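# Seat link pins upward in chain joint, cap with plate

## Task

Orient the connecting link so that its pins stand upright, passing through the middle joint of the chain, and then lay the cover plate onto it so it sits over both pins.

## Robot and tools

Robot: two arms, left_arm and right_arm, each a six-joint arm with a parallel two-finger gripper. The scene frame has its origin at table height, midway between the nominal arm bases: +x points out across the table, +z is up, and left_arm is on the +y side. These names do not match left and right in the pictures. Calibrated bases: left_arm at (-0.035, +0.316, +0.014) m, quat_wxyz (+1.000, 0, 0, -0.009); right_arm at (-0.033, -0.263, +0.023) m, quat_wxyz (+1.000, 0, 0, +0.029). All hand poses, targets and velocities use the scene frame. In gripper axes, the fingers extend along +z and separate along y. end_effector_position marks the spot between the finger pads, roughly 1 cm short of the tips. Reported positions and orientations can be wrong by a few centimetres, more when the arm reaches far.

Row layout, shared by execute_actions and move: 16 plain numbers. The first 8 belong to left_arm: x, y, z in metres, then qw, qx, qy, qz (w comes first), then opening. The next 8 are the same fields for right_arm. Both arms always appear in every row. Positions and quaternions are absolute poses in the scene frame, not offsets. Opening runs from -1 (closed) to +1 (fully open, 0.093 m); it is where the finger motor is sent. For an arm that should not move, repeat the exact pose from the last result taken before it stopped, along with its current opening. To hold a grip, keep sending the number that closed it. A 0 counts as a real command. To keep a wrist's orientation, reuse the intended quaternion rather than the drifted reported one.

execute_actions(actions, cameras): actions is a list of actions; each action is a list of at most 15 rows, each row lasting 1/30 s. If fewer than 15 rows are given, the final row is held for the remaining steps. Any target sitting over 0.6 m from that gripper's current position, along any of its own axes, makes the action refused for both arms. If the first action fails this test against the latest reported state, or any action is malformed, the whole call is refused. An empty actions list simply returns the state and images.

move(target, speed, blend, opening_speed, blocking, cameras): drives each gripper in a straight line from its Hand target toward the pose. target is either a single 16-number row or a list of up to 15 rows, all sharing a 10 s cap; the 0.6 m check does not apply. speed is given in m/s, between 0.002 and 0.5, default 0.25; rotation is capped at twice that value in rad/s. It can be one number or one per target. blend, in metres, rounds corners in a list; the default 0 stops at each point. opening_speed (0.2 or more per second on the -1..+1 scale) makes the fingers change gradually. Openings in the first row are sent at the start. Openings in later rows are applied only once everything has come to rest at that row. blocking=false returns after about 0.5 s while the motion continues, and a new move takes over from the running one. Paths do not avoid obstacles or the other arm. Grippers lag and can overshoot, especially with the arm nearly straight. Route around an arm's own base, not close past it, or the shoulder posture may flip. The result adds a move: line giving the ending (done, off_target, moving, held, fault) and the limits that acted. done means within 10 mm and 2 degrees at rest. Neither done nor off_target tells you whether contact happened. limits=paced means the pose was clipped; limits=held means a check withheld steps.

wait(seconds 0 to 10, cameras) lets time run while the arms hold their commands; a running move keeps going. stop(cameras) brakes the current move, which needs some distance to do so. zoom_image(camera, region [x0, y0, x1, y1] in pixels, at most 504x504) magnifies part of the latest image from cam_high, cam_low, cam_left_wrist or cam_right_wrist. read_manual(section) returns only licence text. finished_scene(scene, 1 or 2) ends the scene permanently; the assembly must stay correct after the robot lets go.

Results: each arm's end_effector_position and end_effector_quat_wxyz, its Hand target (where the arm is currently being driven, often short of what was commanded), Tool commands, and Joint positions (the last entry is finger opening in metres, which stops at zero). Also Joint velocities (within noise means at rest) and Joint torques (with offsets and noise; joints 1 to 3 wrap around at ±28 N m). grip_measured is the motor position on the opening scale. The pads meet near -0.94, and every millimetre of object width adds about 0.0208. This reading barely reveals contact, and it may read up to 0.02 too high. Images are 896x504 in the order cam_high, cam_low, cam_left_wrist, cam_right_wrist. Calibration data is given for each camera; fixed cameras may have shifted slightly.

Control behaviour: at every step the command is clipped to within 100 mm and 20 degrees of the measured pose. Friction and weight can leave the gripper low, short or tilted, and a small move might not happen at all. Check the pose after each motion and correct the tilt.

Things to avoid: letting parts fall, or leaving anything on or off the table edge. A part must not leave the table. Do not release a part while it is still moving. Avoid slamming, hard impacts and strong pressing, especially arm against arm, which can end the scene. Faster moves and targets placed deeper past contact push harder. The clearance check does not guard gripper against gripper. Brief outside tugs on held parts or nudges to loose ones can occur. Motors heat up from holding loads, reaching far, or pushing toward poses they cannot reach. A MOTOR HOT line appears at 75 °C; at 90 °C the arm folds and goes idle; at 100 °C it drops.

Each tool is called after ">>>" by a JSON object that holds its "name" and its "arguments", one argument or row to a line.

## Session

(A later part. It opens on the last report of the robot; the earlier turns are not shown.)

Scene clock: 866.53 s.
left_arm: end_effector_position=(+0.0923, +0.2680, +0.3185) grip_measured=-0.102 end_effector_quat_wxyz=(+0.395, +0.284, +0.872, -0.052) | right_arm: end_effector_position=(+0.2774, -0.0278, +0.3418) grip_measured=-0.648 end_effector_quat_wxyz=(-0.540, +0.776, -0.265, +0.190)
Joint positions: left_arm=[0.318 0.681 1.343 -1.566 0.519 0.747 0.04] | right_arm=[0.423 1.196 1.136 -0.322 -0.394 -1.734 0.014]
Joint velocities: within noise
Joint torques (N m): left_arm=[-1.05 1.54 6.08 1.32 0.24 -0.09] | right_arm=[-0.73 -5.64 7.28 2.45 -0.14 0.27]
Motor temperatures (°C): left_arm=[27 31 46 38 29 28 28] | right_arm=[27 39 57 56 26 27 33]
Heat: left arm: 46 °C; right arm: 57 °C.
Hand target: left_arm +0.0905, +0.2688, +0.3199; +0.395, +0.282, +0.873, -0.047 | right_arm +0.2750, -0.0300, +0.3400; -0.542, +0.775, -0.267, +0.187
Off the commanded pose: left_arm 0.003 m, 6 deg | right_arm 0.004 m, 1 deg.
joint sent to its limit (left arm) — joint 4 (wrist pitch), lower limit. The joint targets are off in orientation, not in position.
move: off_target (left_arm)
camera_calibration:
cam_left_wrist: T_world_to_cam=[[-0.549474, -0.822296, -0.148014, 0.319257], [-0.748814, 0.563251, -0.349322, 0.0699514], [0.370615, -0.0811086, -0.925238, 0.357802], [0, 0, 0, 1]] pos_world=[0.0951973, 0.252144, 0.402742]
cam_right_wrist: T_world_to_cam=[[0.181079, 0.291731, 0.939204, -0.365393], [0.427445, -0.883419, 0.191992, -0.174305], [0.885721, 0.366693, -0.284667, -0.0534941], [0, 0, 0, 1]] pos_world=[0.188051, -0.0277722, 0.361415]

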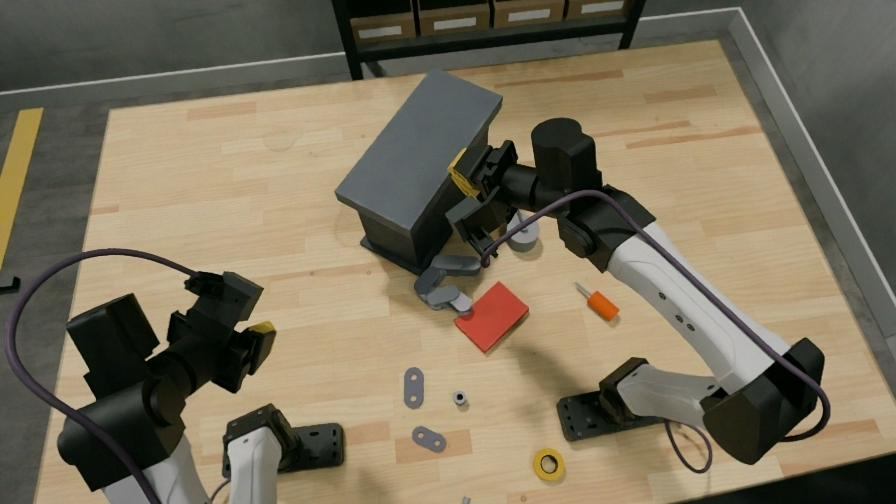

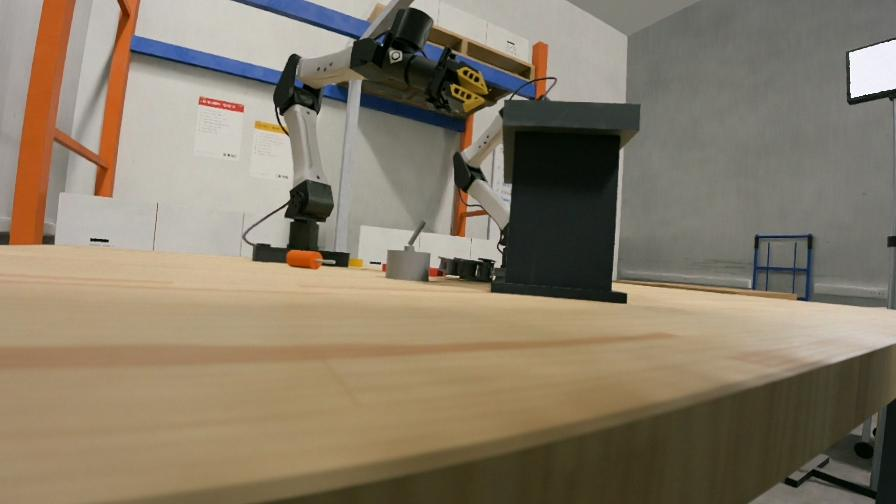

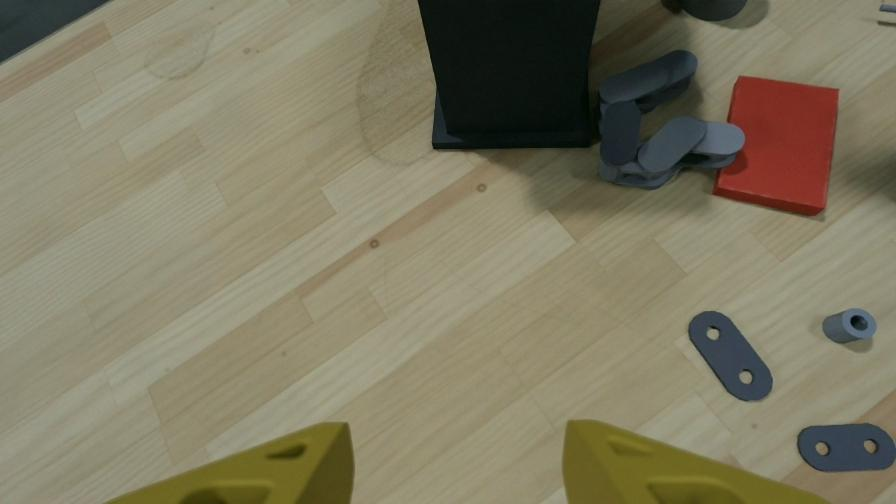

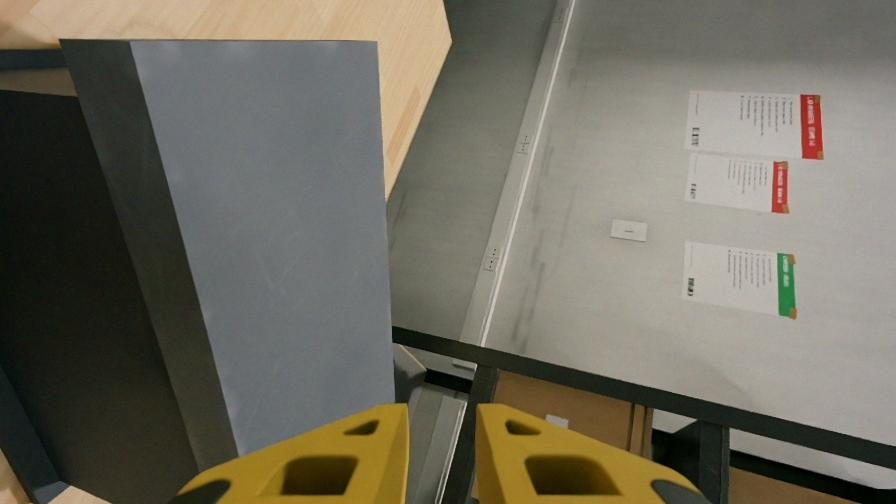

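>>> {"name": "move", "arguments": {
  "target": [
    [0.10,0.24,0.26,0.3314,0.4619,0.8001,-0.1913,-0.1,0.22,-0.08,0.26,0.1893,-0.6587,0.7064,0.1765,0.3],
    [0.10,0.24,0.26,0.3314,0.4619,0.8001,-0.1913,-0.1,0.20,-0.03,0.13,0.1893,-0.6587,0.7064,0.1765,0.3]
  ],
  "blend": [0.03,0],
  "speed": 0.3
}}

Scene clock: 951.43 s.
left_arm: end_effector_position=(+0.1016, +0.2419, +0.2607) grip_measured=-0.102 end_effector_quat_wxyz=(+0.337, +0.449, +0.814, -0.148) | right_arm: end_effector_position=(+0.2030, -0.0291, +0.1370) grip_measured=+0.298 end_effector_quat_wxyz=(+0.199, -0.659, +0.703, +0.179)
Joint positions: left_arm=[0.274 0.784 1.128 -1.566 0.683 1.138 0.04] | right_arm=[0.514 1.493 1.059 -0.785 -0.421 -0.857 0.06]
Joint velocities: within noise
Joint torques (N m): left_arm=[-0.96 1.02 5.56 0.84 0.67 0.09] | right_arm=[0.66 -6.11 6.39 1.2 -0.09 0.21]
Motor temperatures (°C): left_arm=[27 30 45 37 29 28 27] | right_arm=[27 35 50 58 26 27 30]
Heat: left arm: 45 °C; right arm: 58 °C.
Hand target: left_arm +0.1006, +0.2390, +0.2597; +0.336, +0.453, +0.811, -0.158 | right_arm +0.1999, -0.0301, +0.1300; -0.189, +0.659, -0.706, -0.177
Off the commanded pose: left_arm 0.003 m, 6 deg | right_arm 0.008 m, 1 deg.
joint sent to its limit (left arm) — joint 4 (wrist pitch), lower limit. The joint targets are off in orientation, not in position.
move: off_target (left_arm)
camera_calibration:
cam_left_wrist: T_world_to_cam=[[-0.839313, -0.538524, -0.0744693, 0.23597], [-0.496829, 0.815414, -0.297088, -0.0288326], [0.220712, -0.212351, -0.951942, 0.352683], [0, 0, 0, 1]] pos_world=[0.105886, 0.225479, 0.344741]
cam_right_wrist: T_world_to_cam=[[0.998672, -0.0446171, 0.0257678, -0.209752], [-0.0432029, -0.997657, -0.0530526, 0.0214616], [0.0280745, 0.0518689, -0.998259, 0.217375], [0, 0, 0, 1]] pos_world=[0.204298, 0.000777718, 0.22354]

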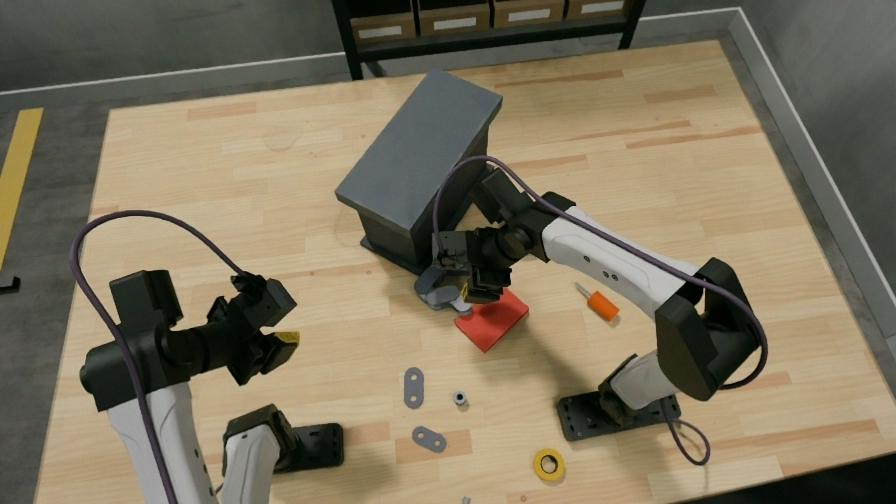

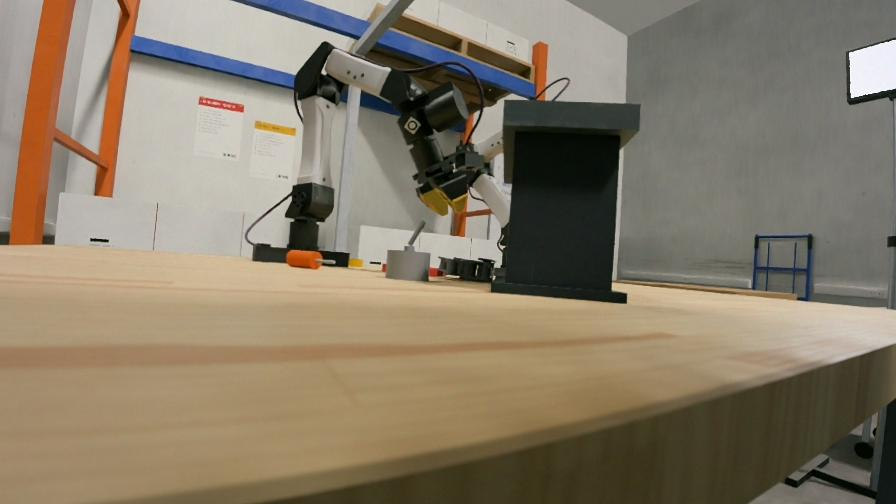

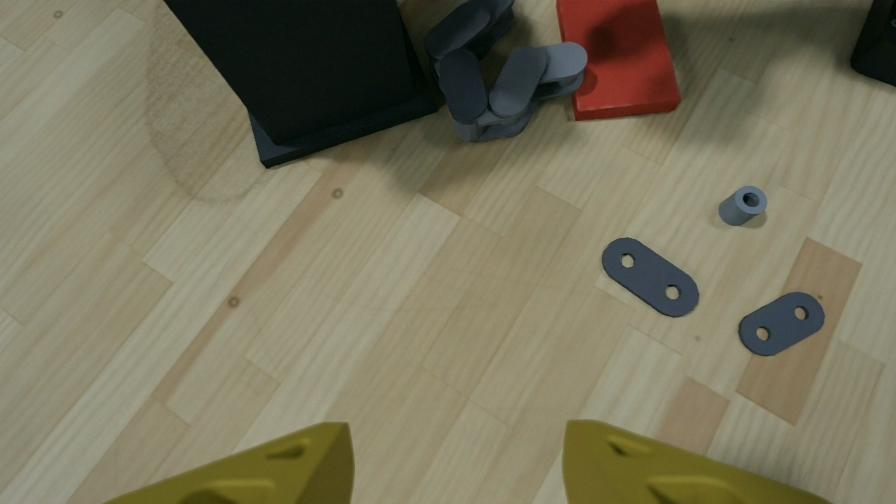

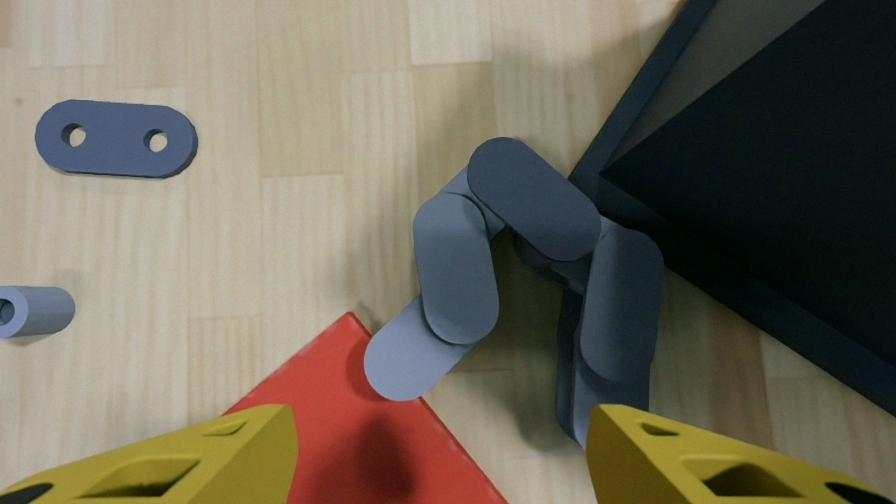

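>>> {"name": "move", "arguments": {
  "target": [0.10,0.24,0.26,0.3314,0.4619,0.8001,-0.1913,-0.1,0.2145,-0.020,0.062,0.1664,-0.7399,0.6209,0.1982,-0.15],
  "speed": 0.2
}}

Scene clock: 973.47 s.
left_arm: end_effector_position=(+0.1016, +0.2417, +0.2609) grip_measured=-0.102 end_effector_quat_wxyz=(+0.338, +0.449, +0.814, -0.148) | right_arm: end_effector_position=(+0.2124, -0.0199, +0.0635) grip_measured=-0.148 end_effector_quat_wxyz=(-0.165, +0.740, -0.622, -0.195)
Joint positions: left_arm=[0.274 0.784 1.128 -1.566 0.684 1.139 0.04] | right_arm=[0.497 1.744 1.035 -0.652 -0.475 -1.138 0.038]
Joint velocities: within noise
Joint torques (N m): left_arm=[-0.99 0.98 5.52 0.83 0.64 0.09] | right_arm=[-0.77 -7.45 7.02 0.86 -0.35 0]
Motor temperatures (°C): left_arm=[27 30 44 35 30 28 27] | right_arm=[27 35 49 53 26 27 30]
Heat: left arm: 44 °C; right arm: 53 °C.
Hand target: left_arm +0.1006, +0.2389, +0.2597; +0.336, +0.453, +0.811, -0.158 | right_arm +0.2145, -0.0200, +0.0620; -0.166, +0.740, -0.621, -0.198
Off the commanded pose: left_arm 0.002 m, 5 deg | right_arm 0.003 m, 0 deg.
joint sent to its limit (left arm) — joint 4 (wrist pitch), lower limit. The joint targets are off in orientation, not in position.
move: off_target (left_arm)
camera_calibration:
cam_left_wrist: T_world_to_cam=[[-0.840033, -0.537369, -0.0746968, 0.235695], [-0.495296, 0.815777, -0.298647, -0.028404], [0.221419, -0.213876, -0.951436, 0.352976], [0, 0, 0, 1]] pos_world=[0.105767, 0.225319, 0.344957]
cam_right_wrist: T_world_to_cam=[[0.980504, 0.195739, 0.017253, -0.207742], [0.196163, -0.980178, -0.0277849, -0.0250041], [0.0114724, 0.0306276, -0.999465, 0.146405], [0, 0, 0, 1]] pos_world=[0.206917, 0.0116708, 0.149216]

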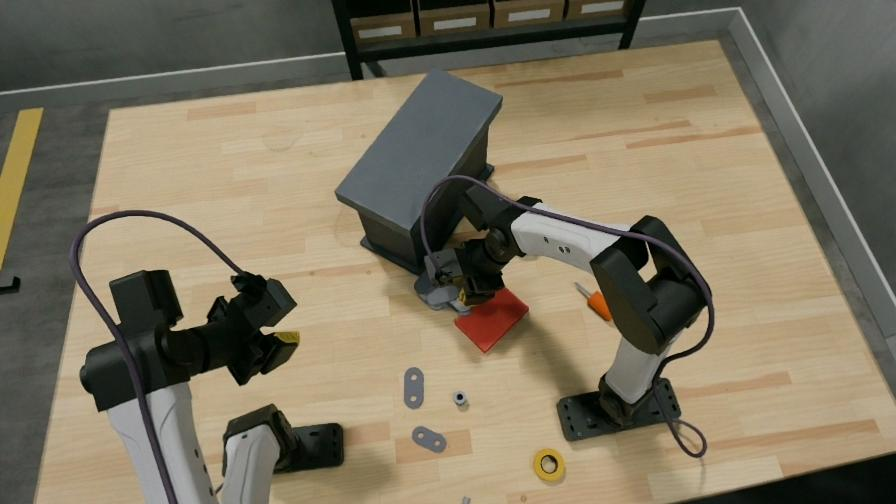

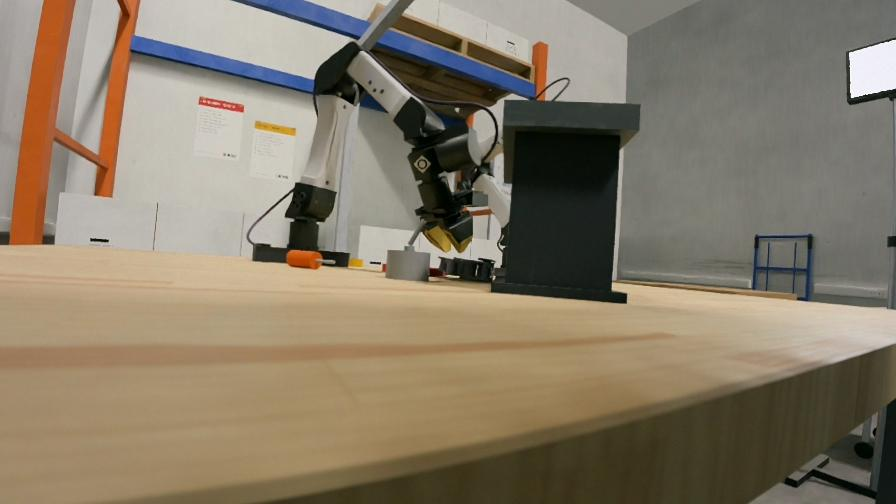

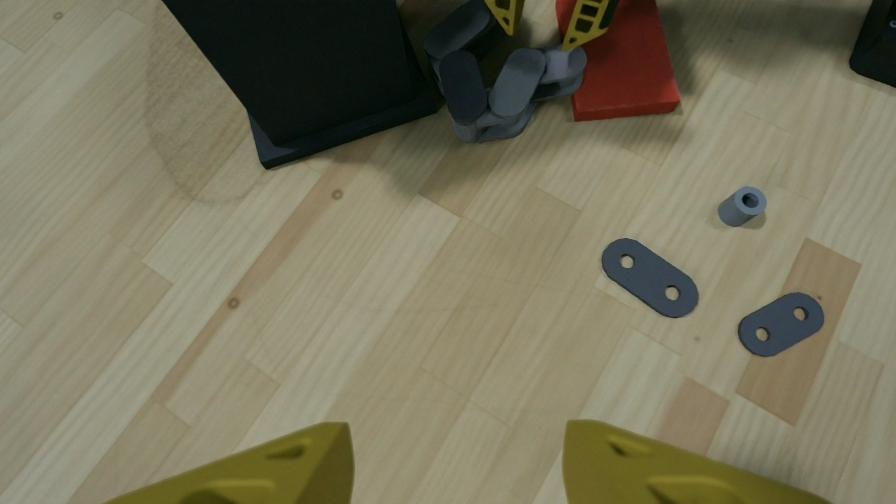

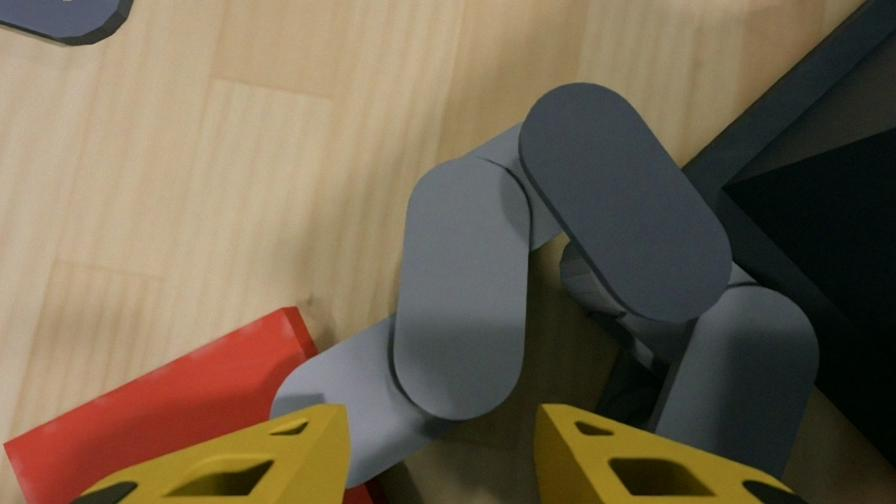

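>>> {"name": "move", "arguments": {
  "target": [0.10,0.24,0.26,0.3314,0.4619,0.8001,-0.1913,-0.1,0.2158,-0.0038,0.0435,0.1698,-0.7290,0.6337,0.1953,-0.18],
  "speed": 0.1,
  "cameras": ["cam_high","cam_right_wrist","cam_left_wrist"]
}}

Scene clock: 999.33 s.
left_arm: end_effector_position=(+0.1016, +0.2416, +0.2609) grip_measured=-0.102 end_effector_quat_wxyz=(+0.338, +0.449, +0.814, -0.148) | right_arm: end_effector_position=(+0.2189, -0.0025, +0.0527) grip_measured=-0.178 end_effector_quat_wxyz=(-0.179, +0.730, -0.630, -0.197)
Joint positions: left_arm=[0.274 0.784 1.128 -1.566 0.685 1.139 0.04] | right_arm=[0.529 1.789 1.029 -0.547 -0.476 -1.065 0.037]
Joint velocities: within noise
Joint torques (N m): left_arm=[-1.02 1.02 5.53 0.84 0.62 0.08] | right_arm=[0.32 -7.31 5.55 1.09 -0.19 0.18]
Motor temperatures (°C): left_arm=[27 30 43 34 30 28 27] | right_arm=[27 35 48 50 26 27 30]
Heat: left arm: 43 °C; right arm: 50 °C.
Hand target: left_arm +0.1006, +0.2389, +0.2597; +0.336, +0.453, +0.811, -0.158 | right_arm +0.2157, -0.0039, +0.0438; -0.170, +0.729, -0.634, -0.195
Off the commanded pose: left_arm 0.002 m, 5 deg | right_arm 0.010 m, 1 deg.
joint sent to its limit (left arm) — joint 4 (wrist pitch), lower limit. The joint targets are off in orientation, not in position.
move: off_target (left_arm)
camera_calibration:
cam_left_wrist: T_world_to_cam=[[-0.840096, -0.537285, -0.0745867, 0.235627], [-0.495163, 0.815738, -0.298974, -0.0282695], [0.221478, -0.214235, -0.951342, 0.353057], [0, 0, 0, 1]] pos_world=[0.105757, 0.225296, 0.345001]
cam_right_wrist: T_world_to_cam=[[0.985848, 0.164834, 0.0305524, -0.219234], [0.166213, -0.984818, -0.0500675, -0.0017998], [0.0218357, 0.0544371, -0.998278, 0.132745], [0, 0, 0, 1]] pos_world=[0.213532, 0.0271385, 0.139125]
Images, in order (width x height): cam_high 896x504, cam_left_wrist 896x504, cam_right_wrist 896x504.

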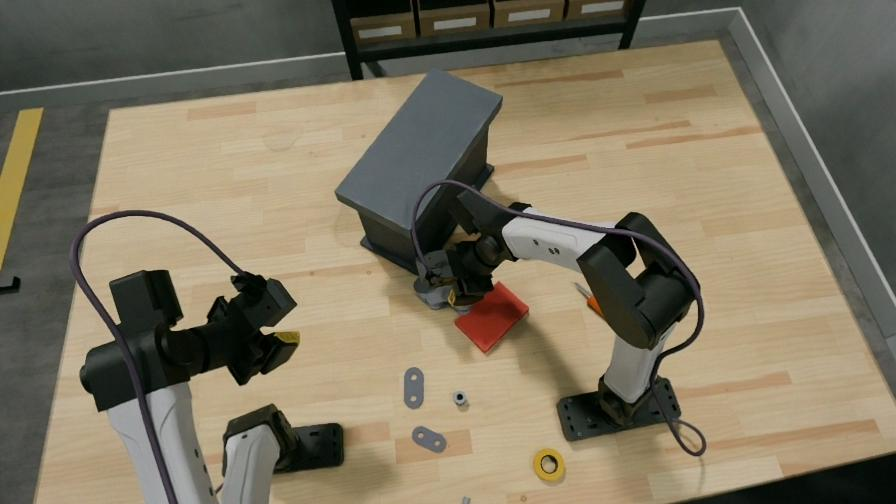

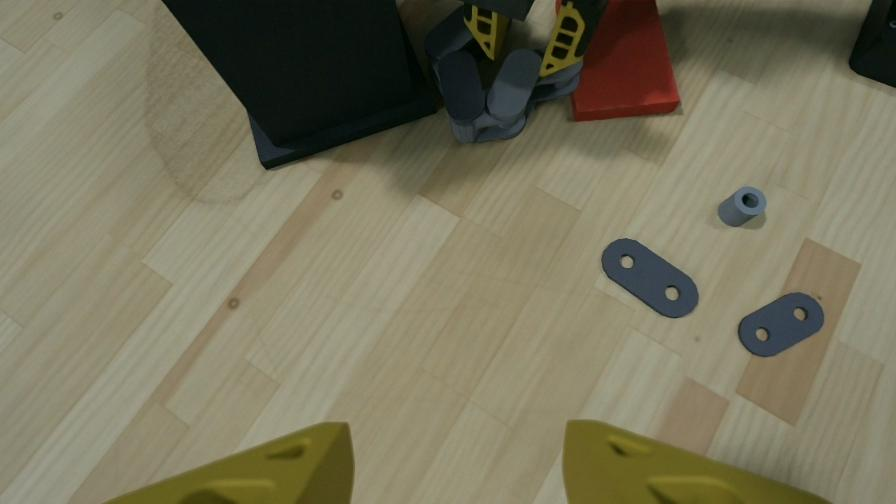

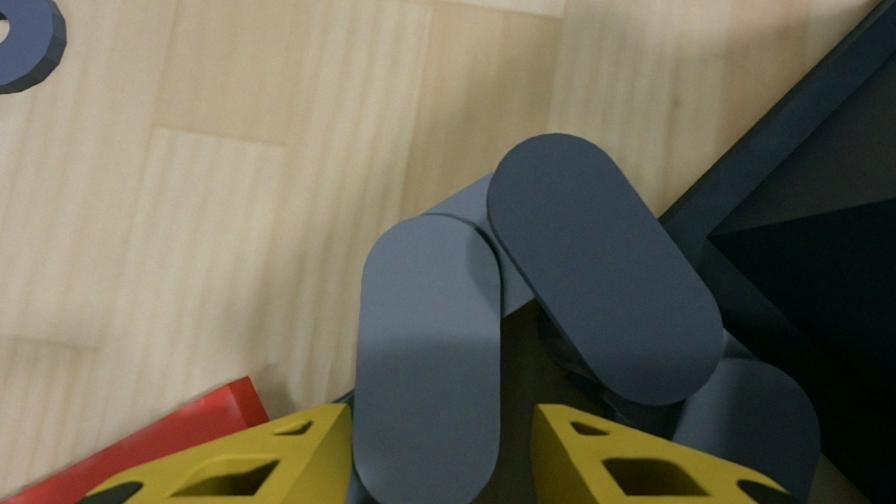

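>>> {"name": "move", "arguments": {
  "target": [0.10,0.24,0.26,0.3314,0.4619,0.8001,-0.1913,-0.1,0.2125,0.001,0.034,0.1698,-0.7290,0.6337,0.1953,-0.15],
  "speed": 0.1,
  "cameras": ["cam_high","cam_right_wrist","cam_left_wrist"]
}}

Scene clock: 1008.70 s.
left_arm: end_effector_position=(+0.1016, +0.2416, +0.2609) grip_measured=-0.102 end_effector_quat_wxyz=(+0.338, +0.449, +0.814, -0.148) | right_arm: end_effector_position=(+0.2184, +0.0045, +0.0498) grip_measured=-0.152 end_effector_quat_wxyz=(-0.189, +0.728, -0.628, -0.198)
Joint positions: left_arm=[0.274 0.784 1.128 -1.566 0.685 1.139 0.04] | right_arm=[0.545 1.794 1.013 -0.497 -0.479 -1.043 0.038]
Joint velocities: within noise
Joint torques (N m): left_arm=[-1.01 1.01 5.5 0.84 0.62 0.08] | right_arm=[0.76 -6.23 5.08 1.14 -0.08 0.16]
Motor temperatures (°C): left_arm=[27 30 43 33 30 28 27] | right_arm=[27 36 48 49 26 27 30]
Heat: left arm: 43 °C; right arm: 49 °C.
Hand target: left_arm +0.1006, +0.2389, +0.2597; +0.336, +0.453, +0.811, -0.158 | right_arm +0.2121, +0.0005, +0.0345; -0.170, +0.729, -0.634, -0.195
Off the commanded pose: left_arm 0.002 m, 5 deg | right_arm 0.017 m, 2 deg.
joint sent to its limit (left arm) — joint 4 (wrist pitch), lower limit. The joint targets are off in orientation, not in position.
move: off_target (left_arm, right_arm)
camera_calibration:
cam_left_wrist: T_world_to_cam=[[-0.840096, -0.537285, -0.0745867, 0.235627], [-0.495163, 0.815738, -0.298974, -0.0282695], [0.221478, -0.214235, -0.951342, 0.353057], [0, 0, 0, 1]] pos_world=[0.105757, 0.225296, 0.345001]
cam_right_wrist: T_world_to_cam=[[0.985841, 0.161902, 0.043659, -0.220437], [0.164537, -0.984185, -0.065628, 0.00618585], [0.0323432, 0.0718822, -0.996889, 0.126993], [0, 0, 0, 1]] pos_world=[0.21219, 0.0326487, 0.136628]
Images, in order (width x height): cam_high 896x504, cam_left_wrist 896x504, cam_right_wrist 896x504.

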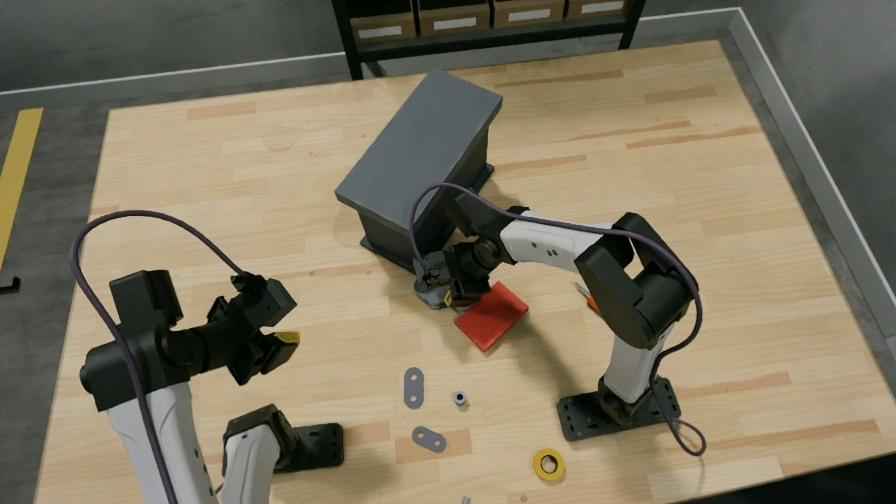

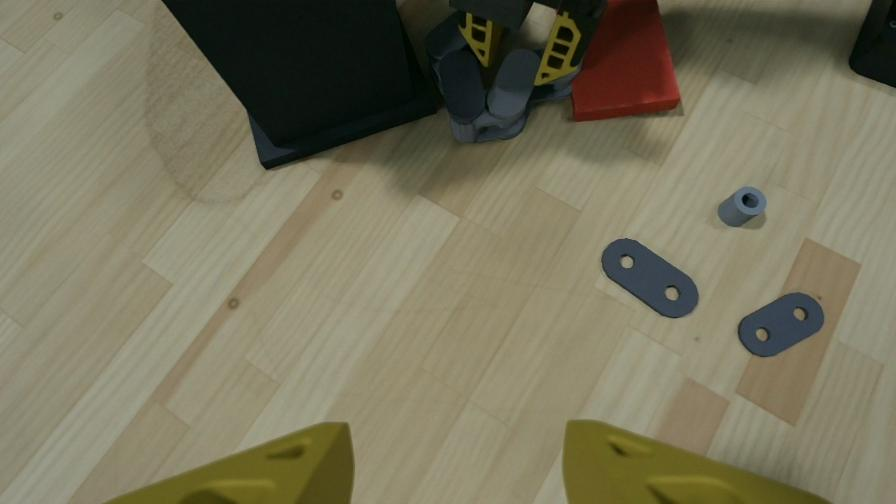

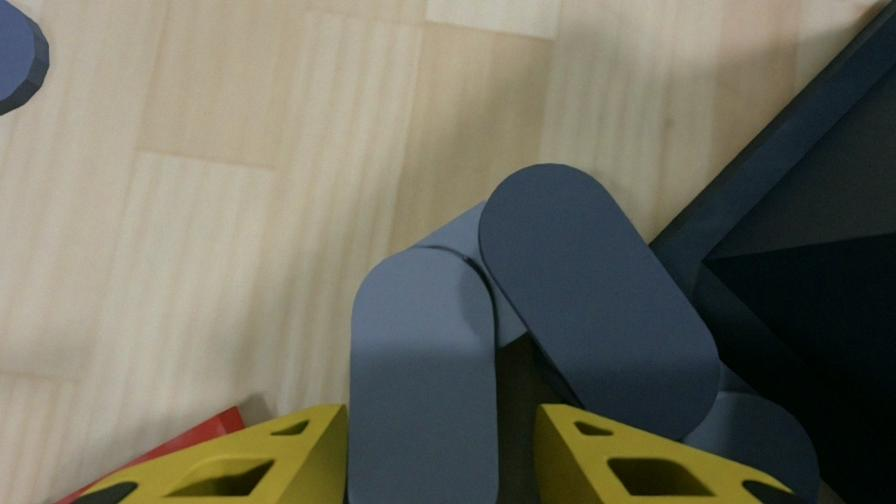

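>>> {"name": "move", "arguments": {
  "target": [
    [0.10,0.24,0.26,0.3314,0.4619,0.8001,-0.1913,-0.1,0.2120,-0.002,0.064,0.1698,-0.7290,0.6337,0.1953,-0.10],
    [0.10,0.24,0.26,0.3314,0.4619,0.8001,-0.1913,-0.1,0.2080,-0.002,0.056,0.1698,-0.7290,0.6337,0.1953,-0.10]
  ],
  "speed": 0.1,
  "cameras": ["cam_high","cam_right_wrist","cam_left_wrist"]
}}

Scene clock: 1017.93 s.
left_arm: end_effector_position=(+0.1016, +0.2416, +0.2609) grip_measured=-0.102 end_effector_quat_wxyz=(+0.338, +0.449, +0.814, -0.148) | right_arm: end_effector_position=(+0.2104, -0.0014, +0.0521) grip_measured=-0.102 end_effector_quat_wxyz=(-0.169, +0.727, -0.634, -0.202)
Joint positions: left_arm=[0.274 0.784 1.128 -1.566 0.685 1.139 0.04] | right_arm=[0.545 1.782 1.021 -0.56 -0.477 -1.042 0.04]
Joint velocities: within noise
Joint torques (N m): left_arm=[-1.01 1.02 5.53 0.82 0.63 0.08] | right_arm=[0.72 -10.41 6.06 0.81 -0.08 0.19]
Motor temperatures (°C): left_arm=[27 30 43 33 30 28 27] | right_arm=[27 35 47 49 26 27 30]
Heat: left arm: 43 °C; right arm: 49 °C.
Hand target: left_arm +0.1006, +0.2390, +0.2597; +0.336, +0.453, +0.811, -0.158 | right_arm +0.2081, -0.0020, +0.0559; -0.170, +0.729, -0.634, -0.195
Off the commanded pose: left_arm 0.002 m, 5 deg | right_arm 0.005 m, 1 deg.
joint sent to its limit (left arm) — joint 4 (wrist pitch), lower limit. The joint targets are off in orientation, not in position.
move: off_target (left_arm)
camera_calibration:
cam_left_wrist: T_world_to_cam=[[-0.840096, -0.537285, -0.0745867, 0.235627], [-0.495163, 0.815738, -0.298974, -0.0282695], [0.221478, -0.214235, -0.951342, 0.353057], [0, 0, 0, 1]] pos_world=[0.105757, 0.225296, 0.345001]
cam_right_wrist: T_world_to_cam=[[0.986894, 0.161299, 0.00489323, -0.209958], [0.161354, -0.985862, -0.0451695, 0.00144951], [-0.00246172, 0.045367, -0.998967, 0.137383], [0, 0, 0, 1]] pos_world=[0.20731, 0.0290622, 0.138334]
Images, in order (width x height): cam_high 896x504, cam_left_wrist 896x504, cam_right_wrist 896x504.

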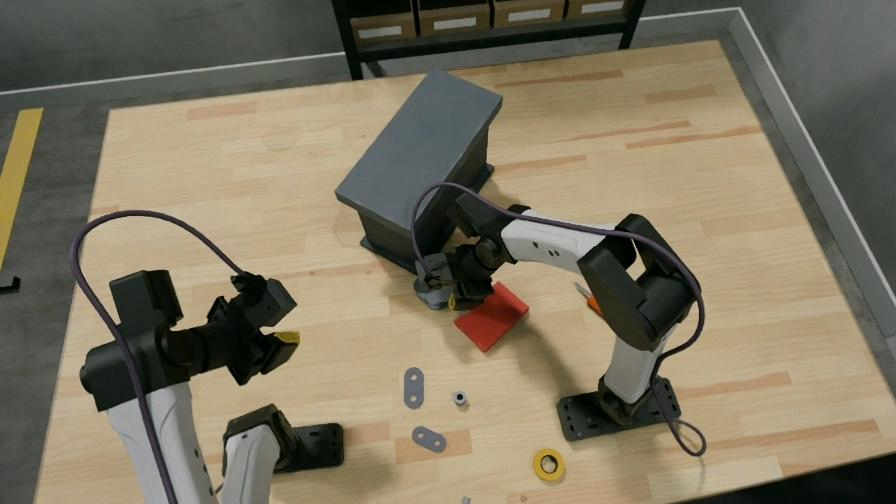

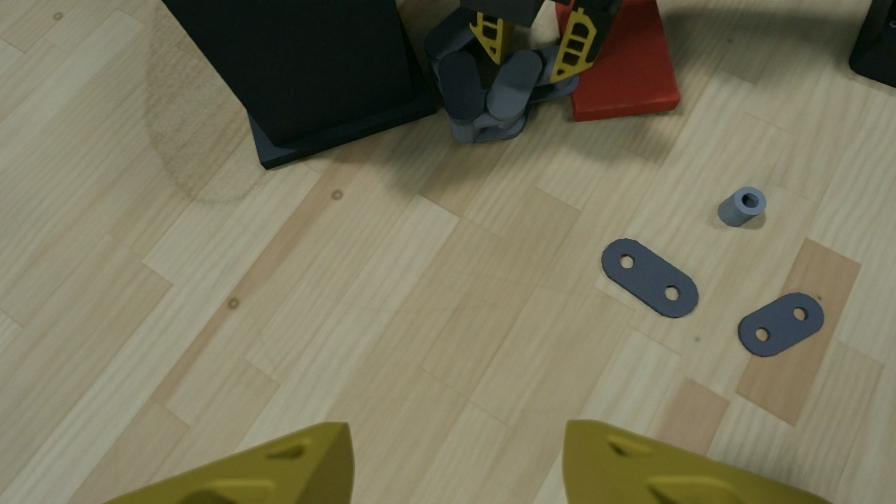

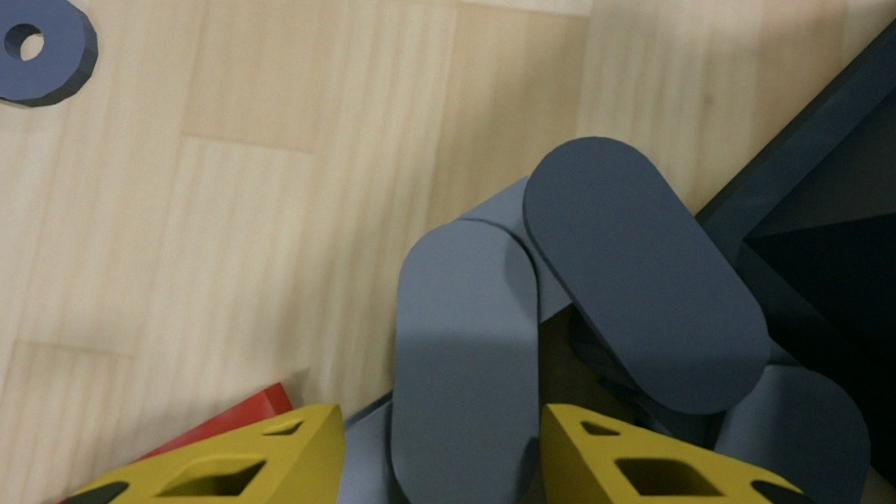

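>>> {"name": "move", "arguments": {
  "target": [
    [0.10,0.24,0.26,0.3314,0.4619,0.8001,-0.1913,-0.1,0.2100,-0.010,0.080,0.1698,-0.7290,0.6337,0.1953,-0.2],
    [0.10,0.24,0.26,0.3314,0.4619,0.8001,-0.1913,-0.1,0.2440,-0.035,0.075,0.1698,-0.7290,0.6337,0.1953,-0.93]
  ],
  "speed": 0.15,
  "cameras": ["cam_high","cam_right_wrist","cam_left_wrist"]
}}

Scene clock: 1045.70 s.
left_arm: end_effector_position=(+0.1016, +0.2416, +0.2609) grip_measured=-0.102 end_effector_quat_wxyz=(+0.338, +0.449, +0.814, -0.148) | right_arm: end_effector_position=(+0.2400, -0.0384, +0.0727) grip_measured=-0.928 end_effector_quat_wxyz=(-0.167, +0.727, -0.637, -0.192)
Joint positions: left_arm=[0.274 0.784 1.128 -1.566 0.685 1.139 0.04] | right_arm=[0.406 1.778 1.119 -0.73 -0.485 -1.193 0.001]
Joint velocities: within noise
Joint torques (N m): left_arm=[-1.02 1.03 5.55 0.85 0.64 0.07] | right_arm=[-0.23 -7.23 9.5 0.6 -0.33 0.01]
Motor temperatures (°C): left_arm=[27 30 43 32 30 28 27] | right_arm=[27 39 48 47 26 27 30]
Heat: left arm: 43 °C; right arm: 48 °C.
Hand target: left_arm +0.1006, +0.2390, +0.2597; +0.336, +0.453, +0.811, -0.158 | right_arm +0.2439, -0.0350, +0.0750; -0.170, +0.729, -0.634, -0.195
Off the commanded pose: left_arm 0.002 m, 5 deg | right_arm 0.006 m, 1 deg.
joint sent to its limit (left arm) — joint 4 (wrist pitch), lower limit. The joint targets are off in orientation, not in position.
move: off_target (left_arm)
camera_calibration:
cam_left_wrist: T_world_to_cam=[[-0.840096, -0.537285, -0.0745867, 0.235627], [-0.495163, 0.815738, -0.298974, -0.0282695], [0.221478, -0.214235, -0.951342, 0.353057], [0, 0, 0, 1]] pos_world=[0.105757, 0.225296, 0.345001]
cam_right_wrist: T_world_to_cam=[[0.987816, 0.154952, 0.0144823, -0.234468], [0.155299, -0.987496, -0.0270938, -0.0388022], [0.010103, 0.0290127, -0.999528, 0.156119], [0, 0, 0, 1]] pos_world=[0.23606, -0.00651524, 0.158389]
Images, in order (width x height): cam_high 896x504, cam_left_wrist 896x504, cam_right_wrist 896x504.

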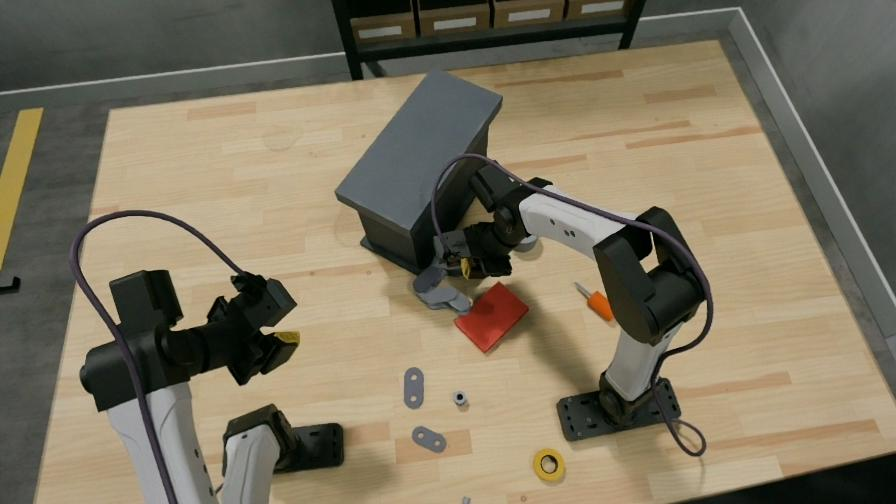

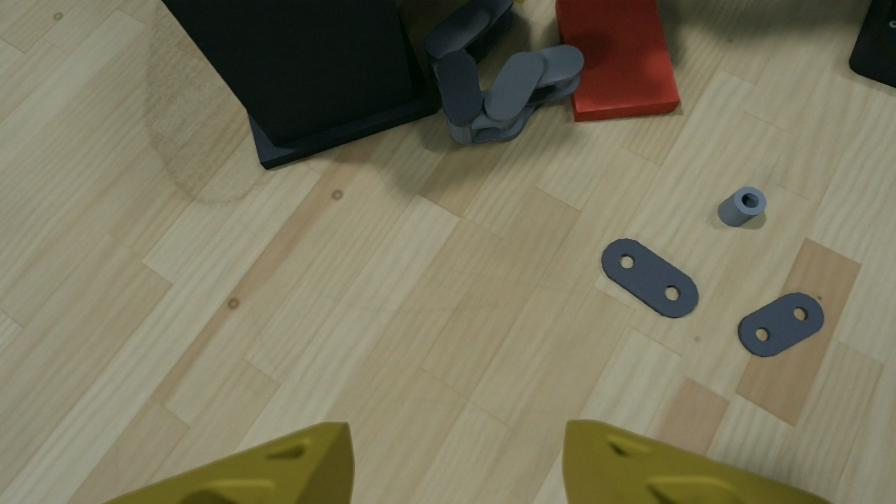

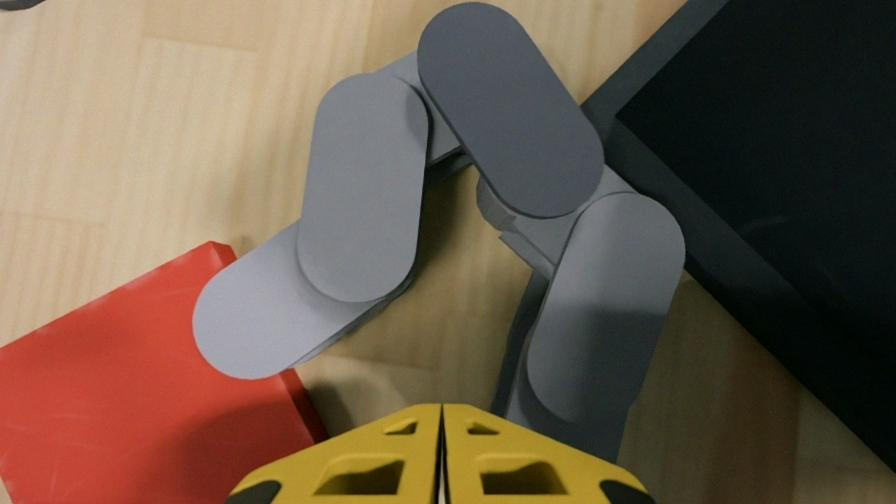

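>>> {"name": "move", "arguments": {
  "target": [0.10,0.24,0.26,0.3314,0.4619,0.8001,-0.1913,-0.1,0.2480,-0.017,0.034,0.1698,-0.7290,0.6337,0.1953,-0.93],
  "speed": 0.12,
  "cameras": ["cam_high","cam_right_wrist","cam_left_wrist"]
}}

Scene clock: 1056.30 s.
left_arm: end_effector_position=(+0.1016, +0.2416, +0.2609) grip_measured=-0.102 end_effector_quat_wxyz=(+0.338, +0.449, +0.814, -0.148) | right_arm: end_effector_position=(+0.2515, -0.0177, +0.0412) grip_measured=-0.928 end_effector_quat_wxyz=(-0.177, +0.730, -0.632, -0.192)
Joint positions: left_arm=[0.274 0.784 1.128 -1.566 0.685 1.139 0.04] | right_arm=[0.442 1.889 1.116 -0.581 -0.486 -1.159 0.001]
Joint velocities: within noise
Joint torques (N m): left_arm=[-1.01 1.01 5.5 0.83 0.63 0.1] | right_arm=[0.44 -8.18 5.71 0.99 -0.25 0.17]
Motor temperatures (°C): left_arm=[27 30 43 32 30 28 27] | right_arm=[27 39 47 46 26 27 30]
Heat: left arm: 43 °C; right arm: 47 °C.
Hand target: left_arm +0.1006, +0.2390, +0.2597; +0.336, +0.453, +0.811, -0.158 | right_arm +0.2479, -0.0171, +0.0341; -0.170, +0.729, -0.634, -0.195
Off the commanded pose: left_arm 0.002 m, 5 deg | right_arm 0.008 m, 1 deg.
joint sent to its limit (left arm) — joint 4 (wrist pitch), lower limit. The joint targets are off in orientation, not in position.
move: off_target (left_arm)
camera_calibration:
cam_left_wrist: T_world_to_cam=[[-0.840096, -0.537285, -0.0745867, 0.235627], [-0.495163, 0.815738, -0.298974, -0.0282695], [0.221478, -0.214235, -0.951342, 0.353057], [0, 0, 0, 1]] pos_world=[0.105757, 0.225296, 0.345001]
cam_right_wrist: T_world_to_cam=[[0.98635, 0.161737, 0.0309124, -0.248712], [0.162886, -0.985867, -0.0391773, -0.0224261], [0.0241391, 0.0436777, -0.998754, 0.120579], [0, 0, 0, 1]] pos_world=[0.246059, 0.0128502, 0.127239]
Images, in order (width x height): cam_high 896x504, cam_left_wrist 896x504, cam_right_wrist 896x504.

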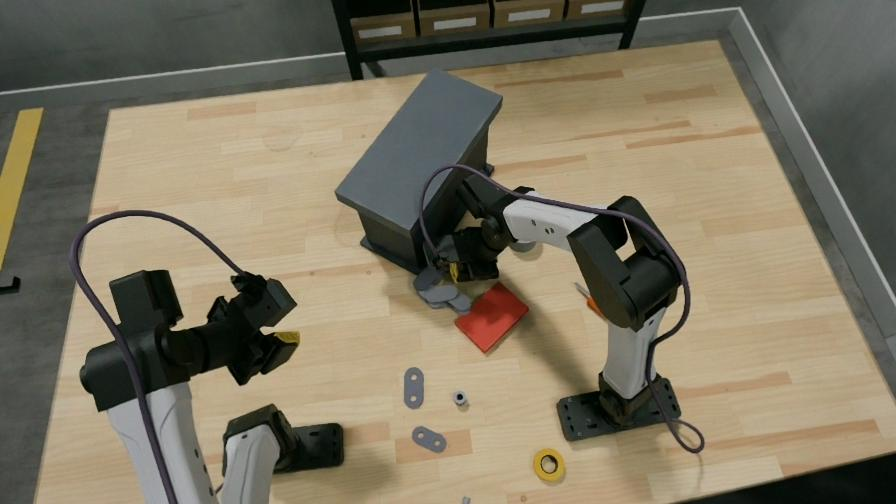

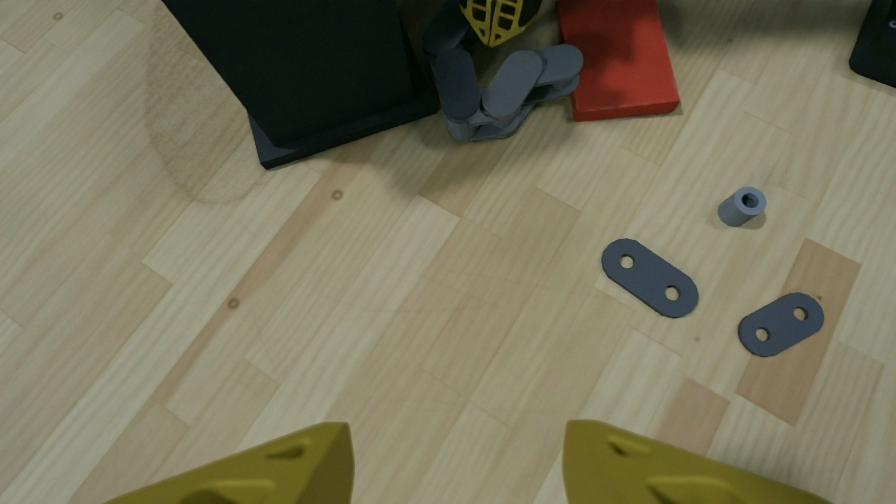

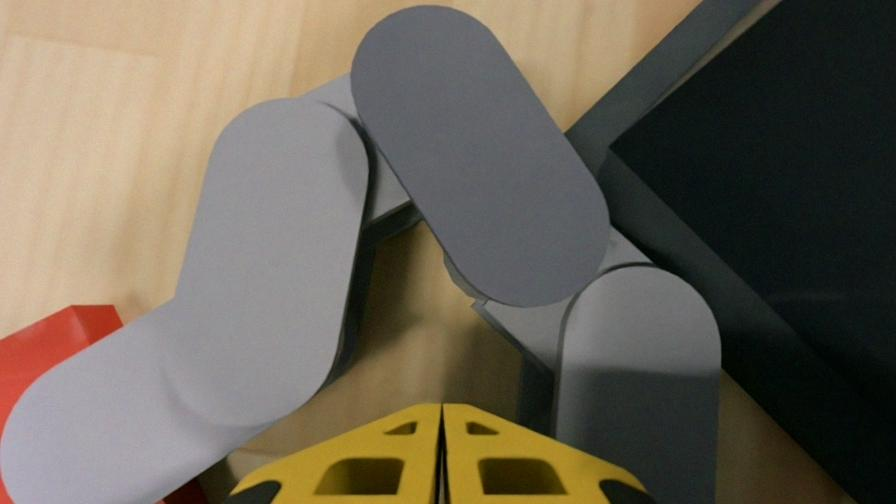

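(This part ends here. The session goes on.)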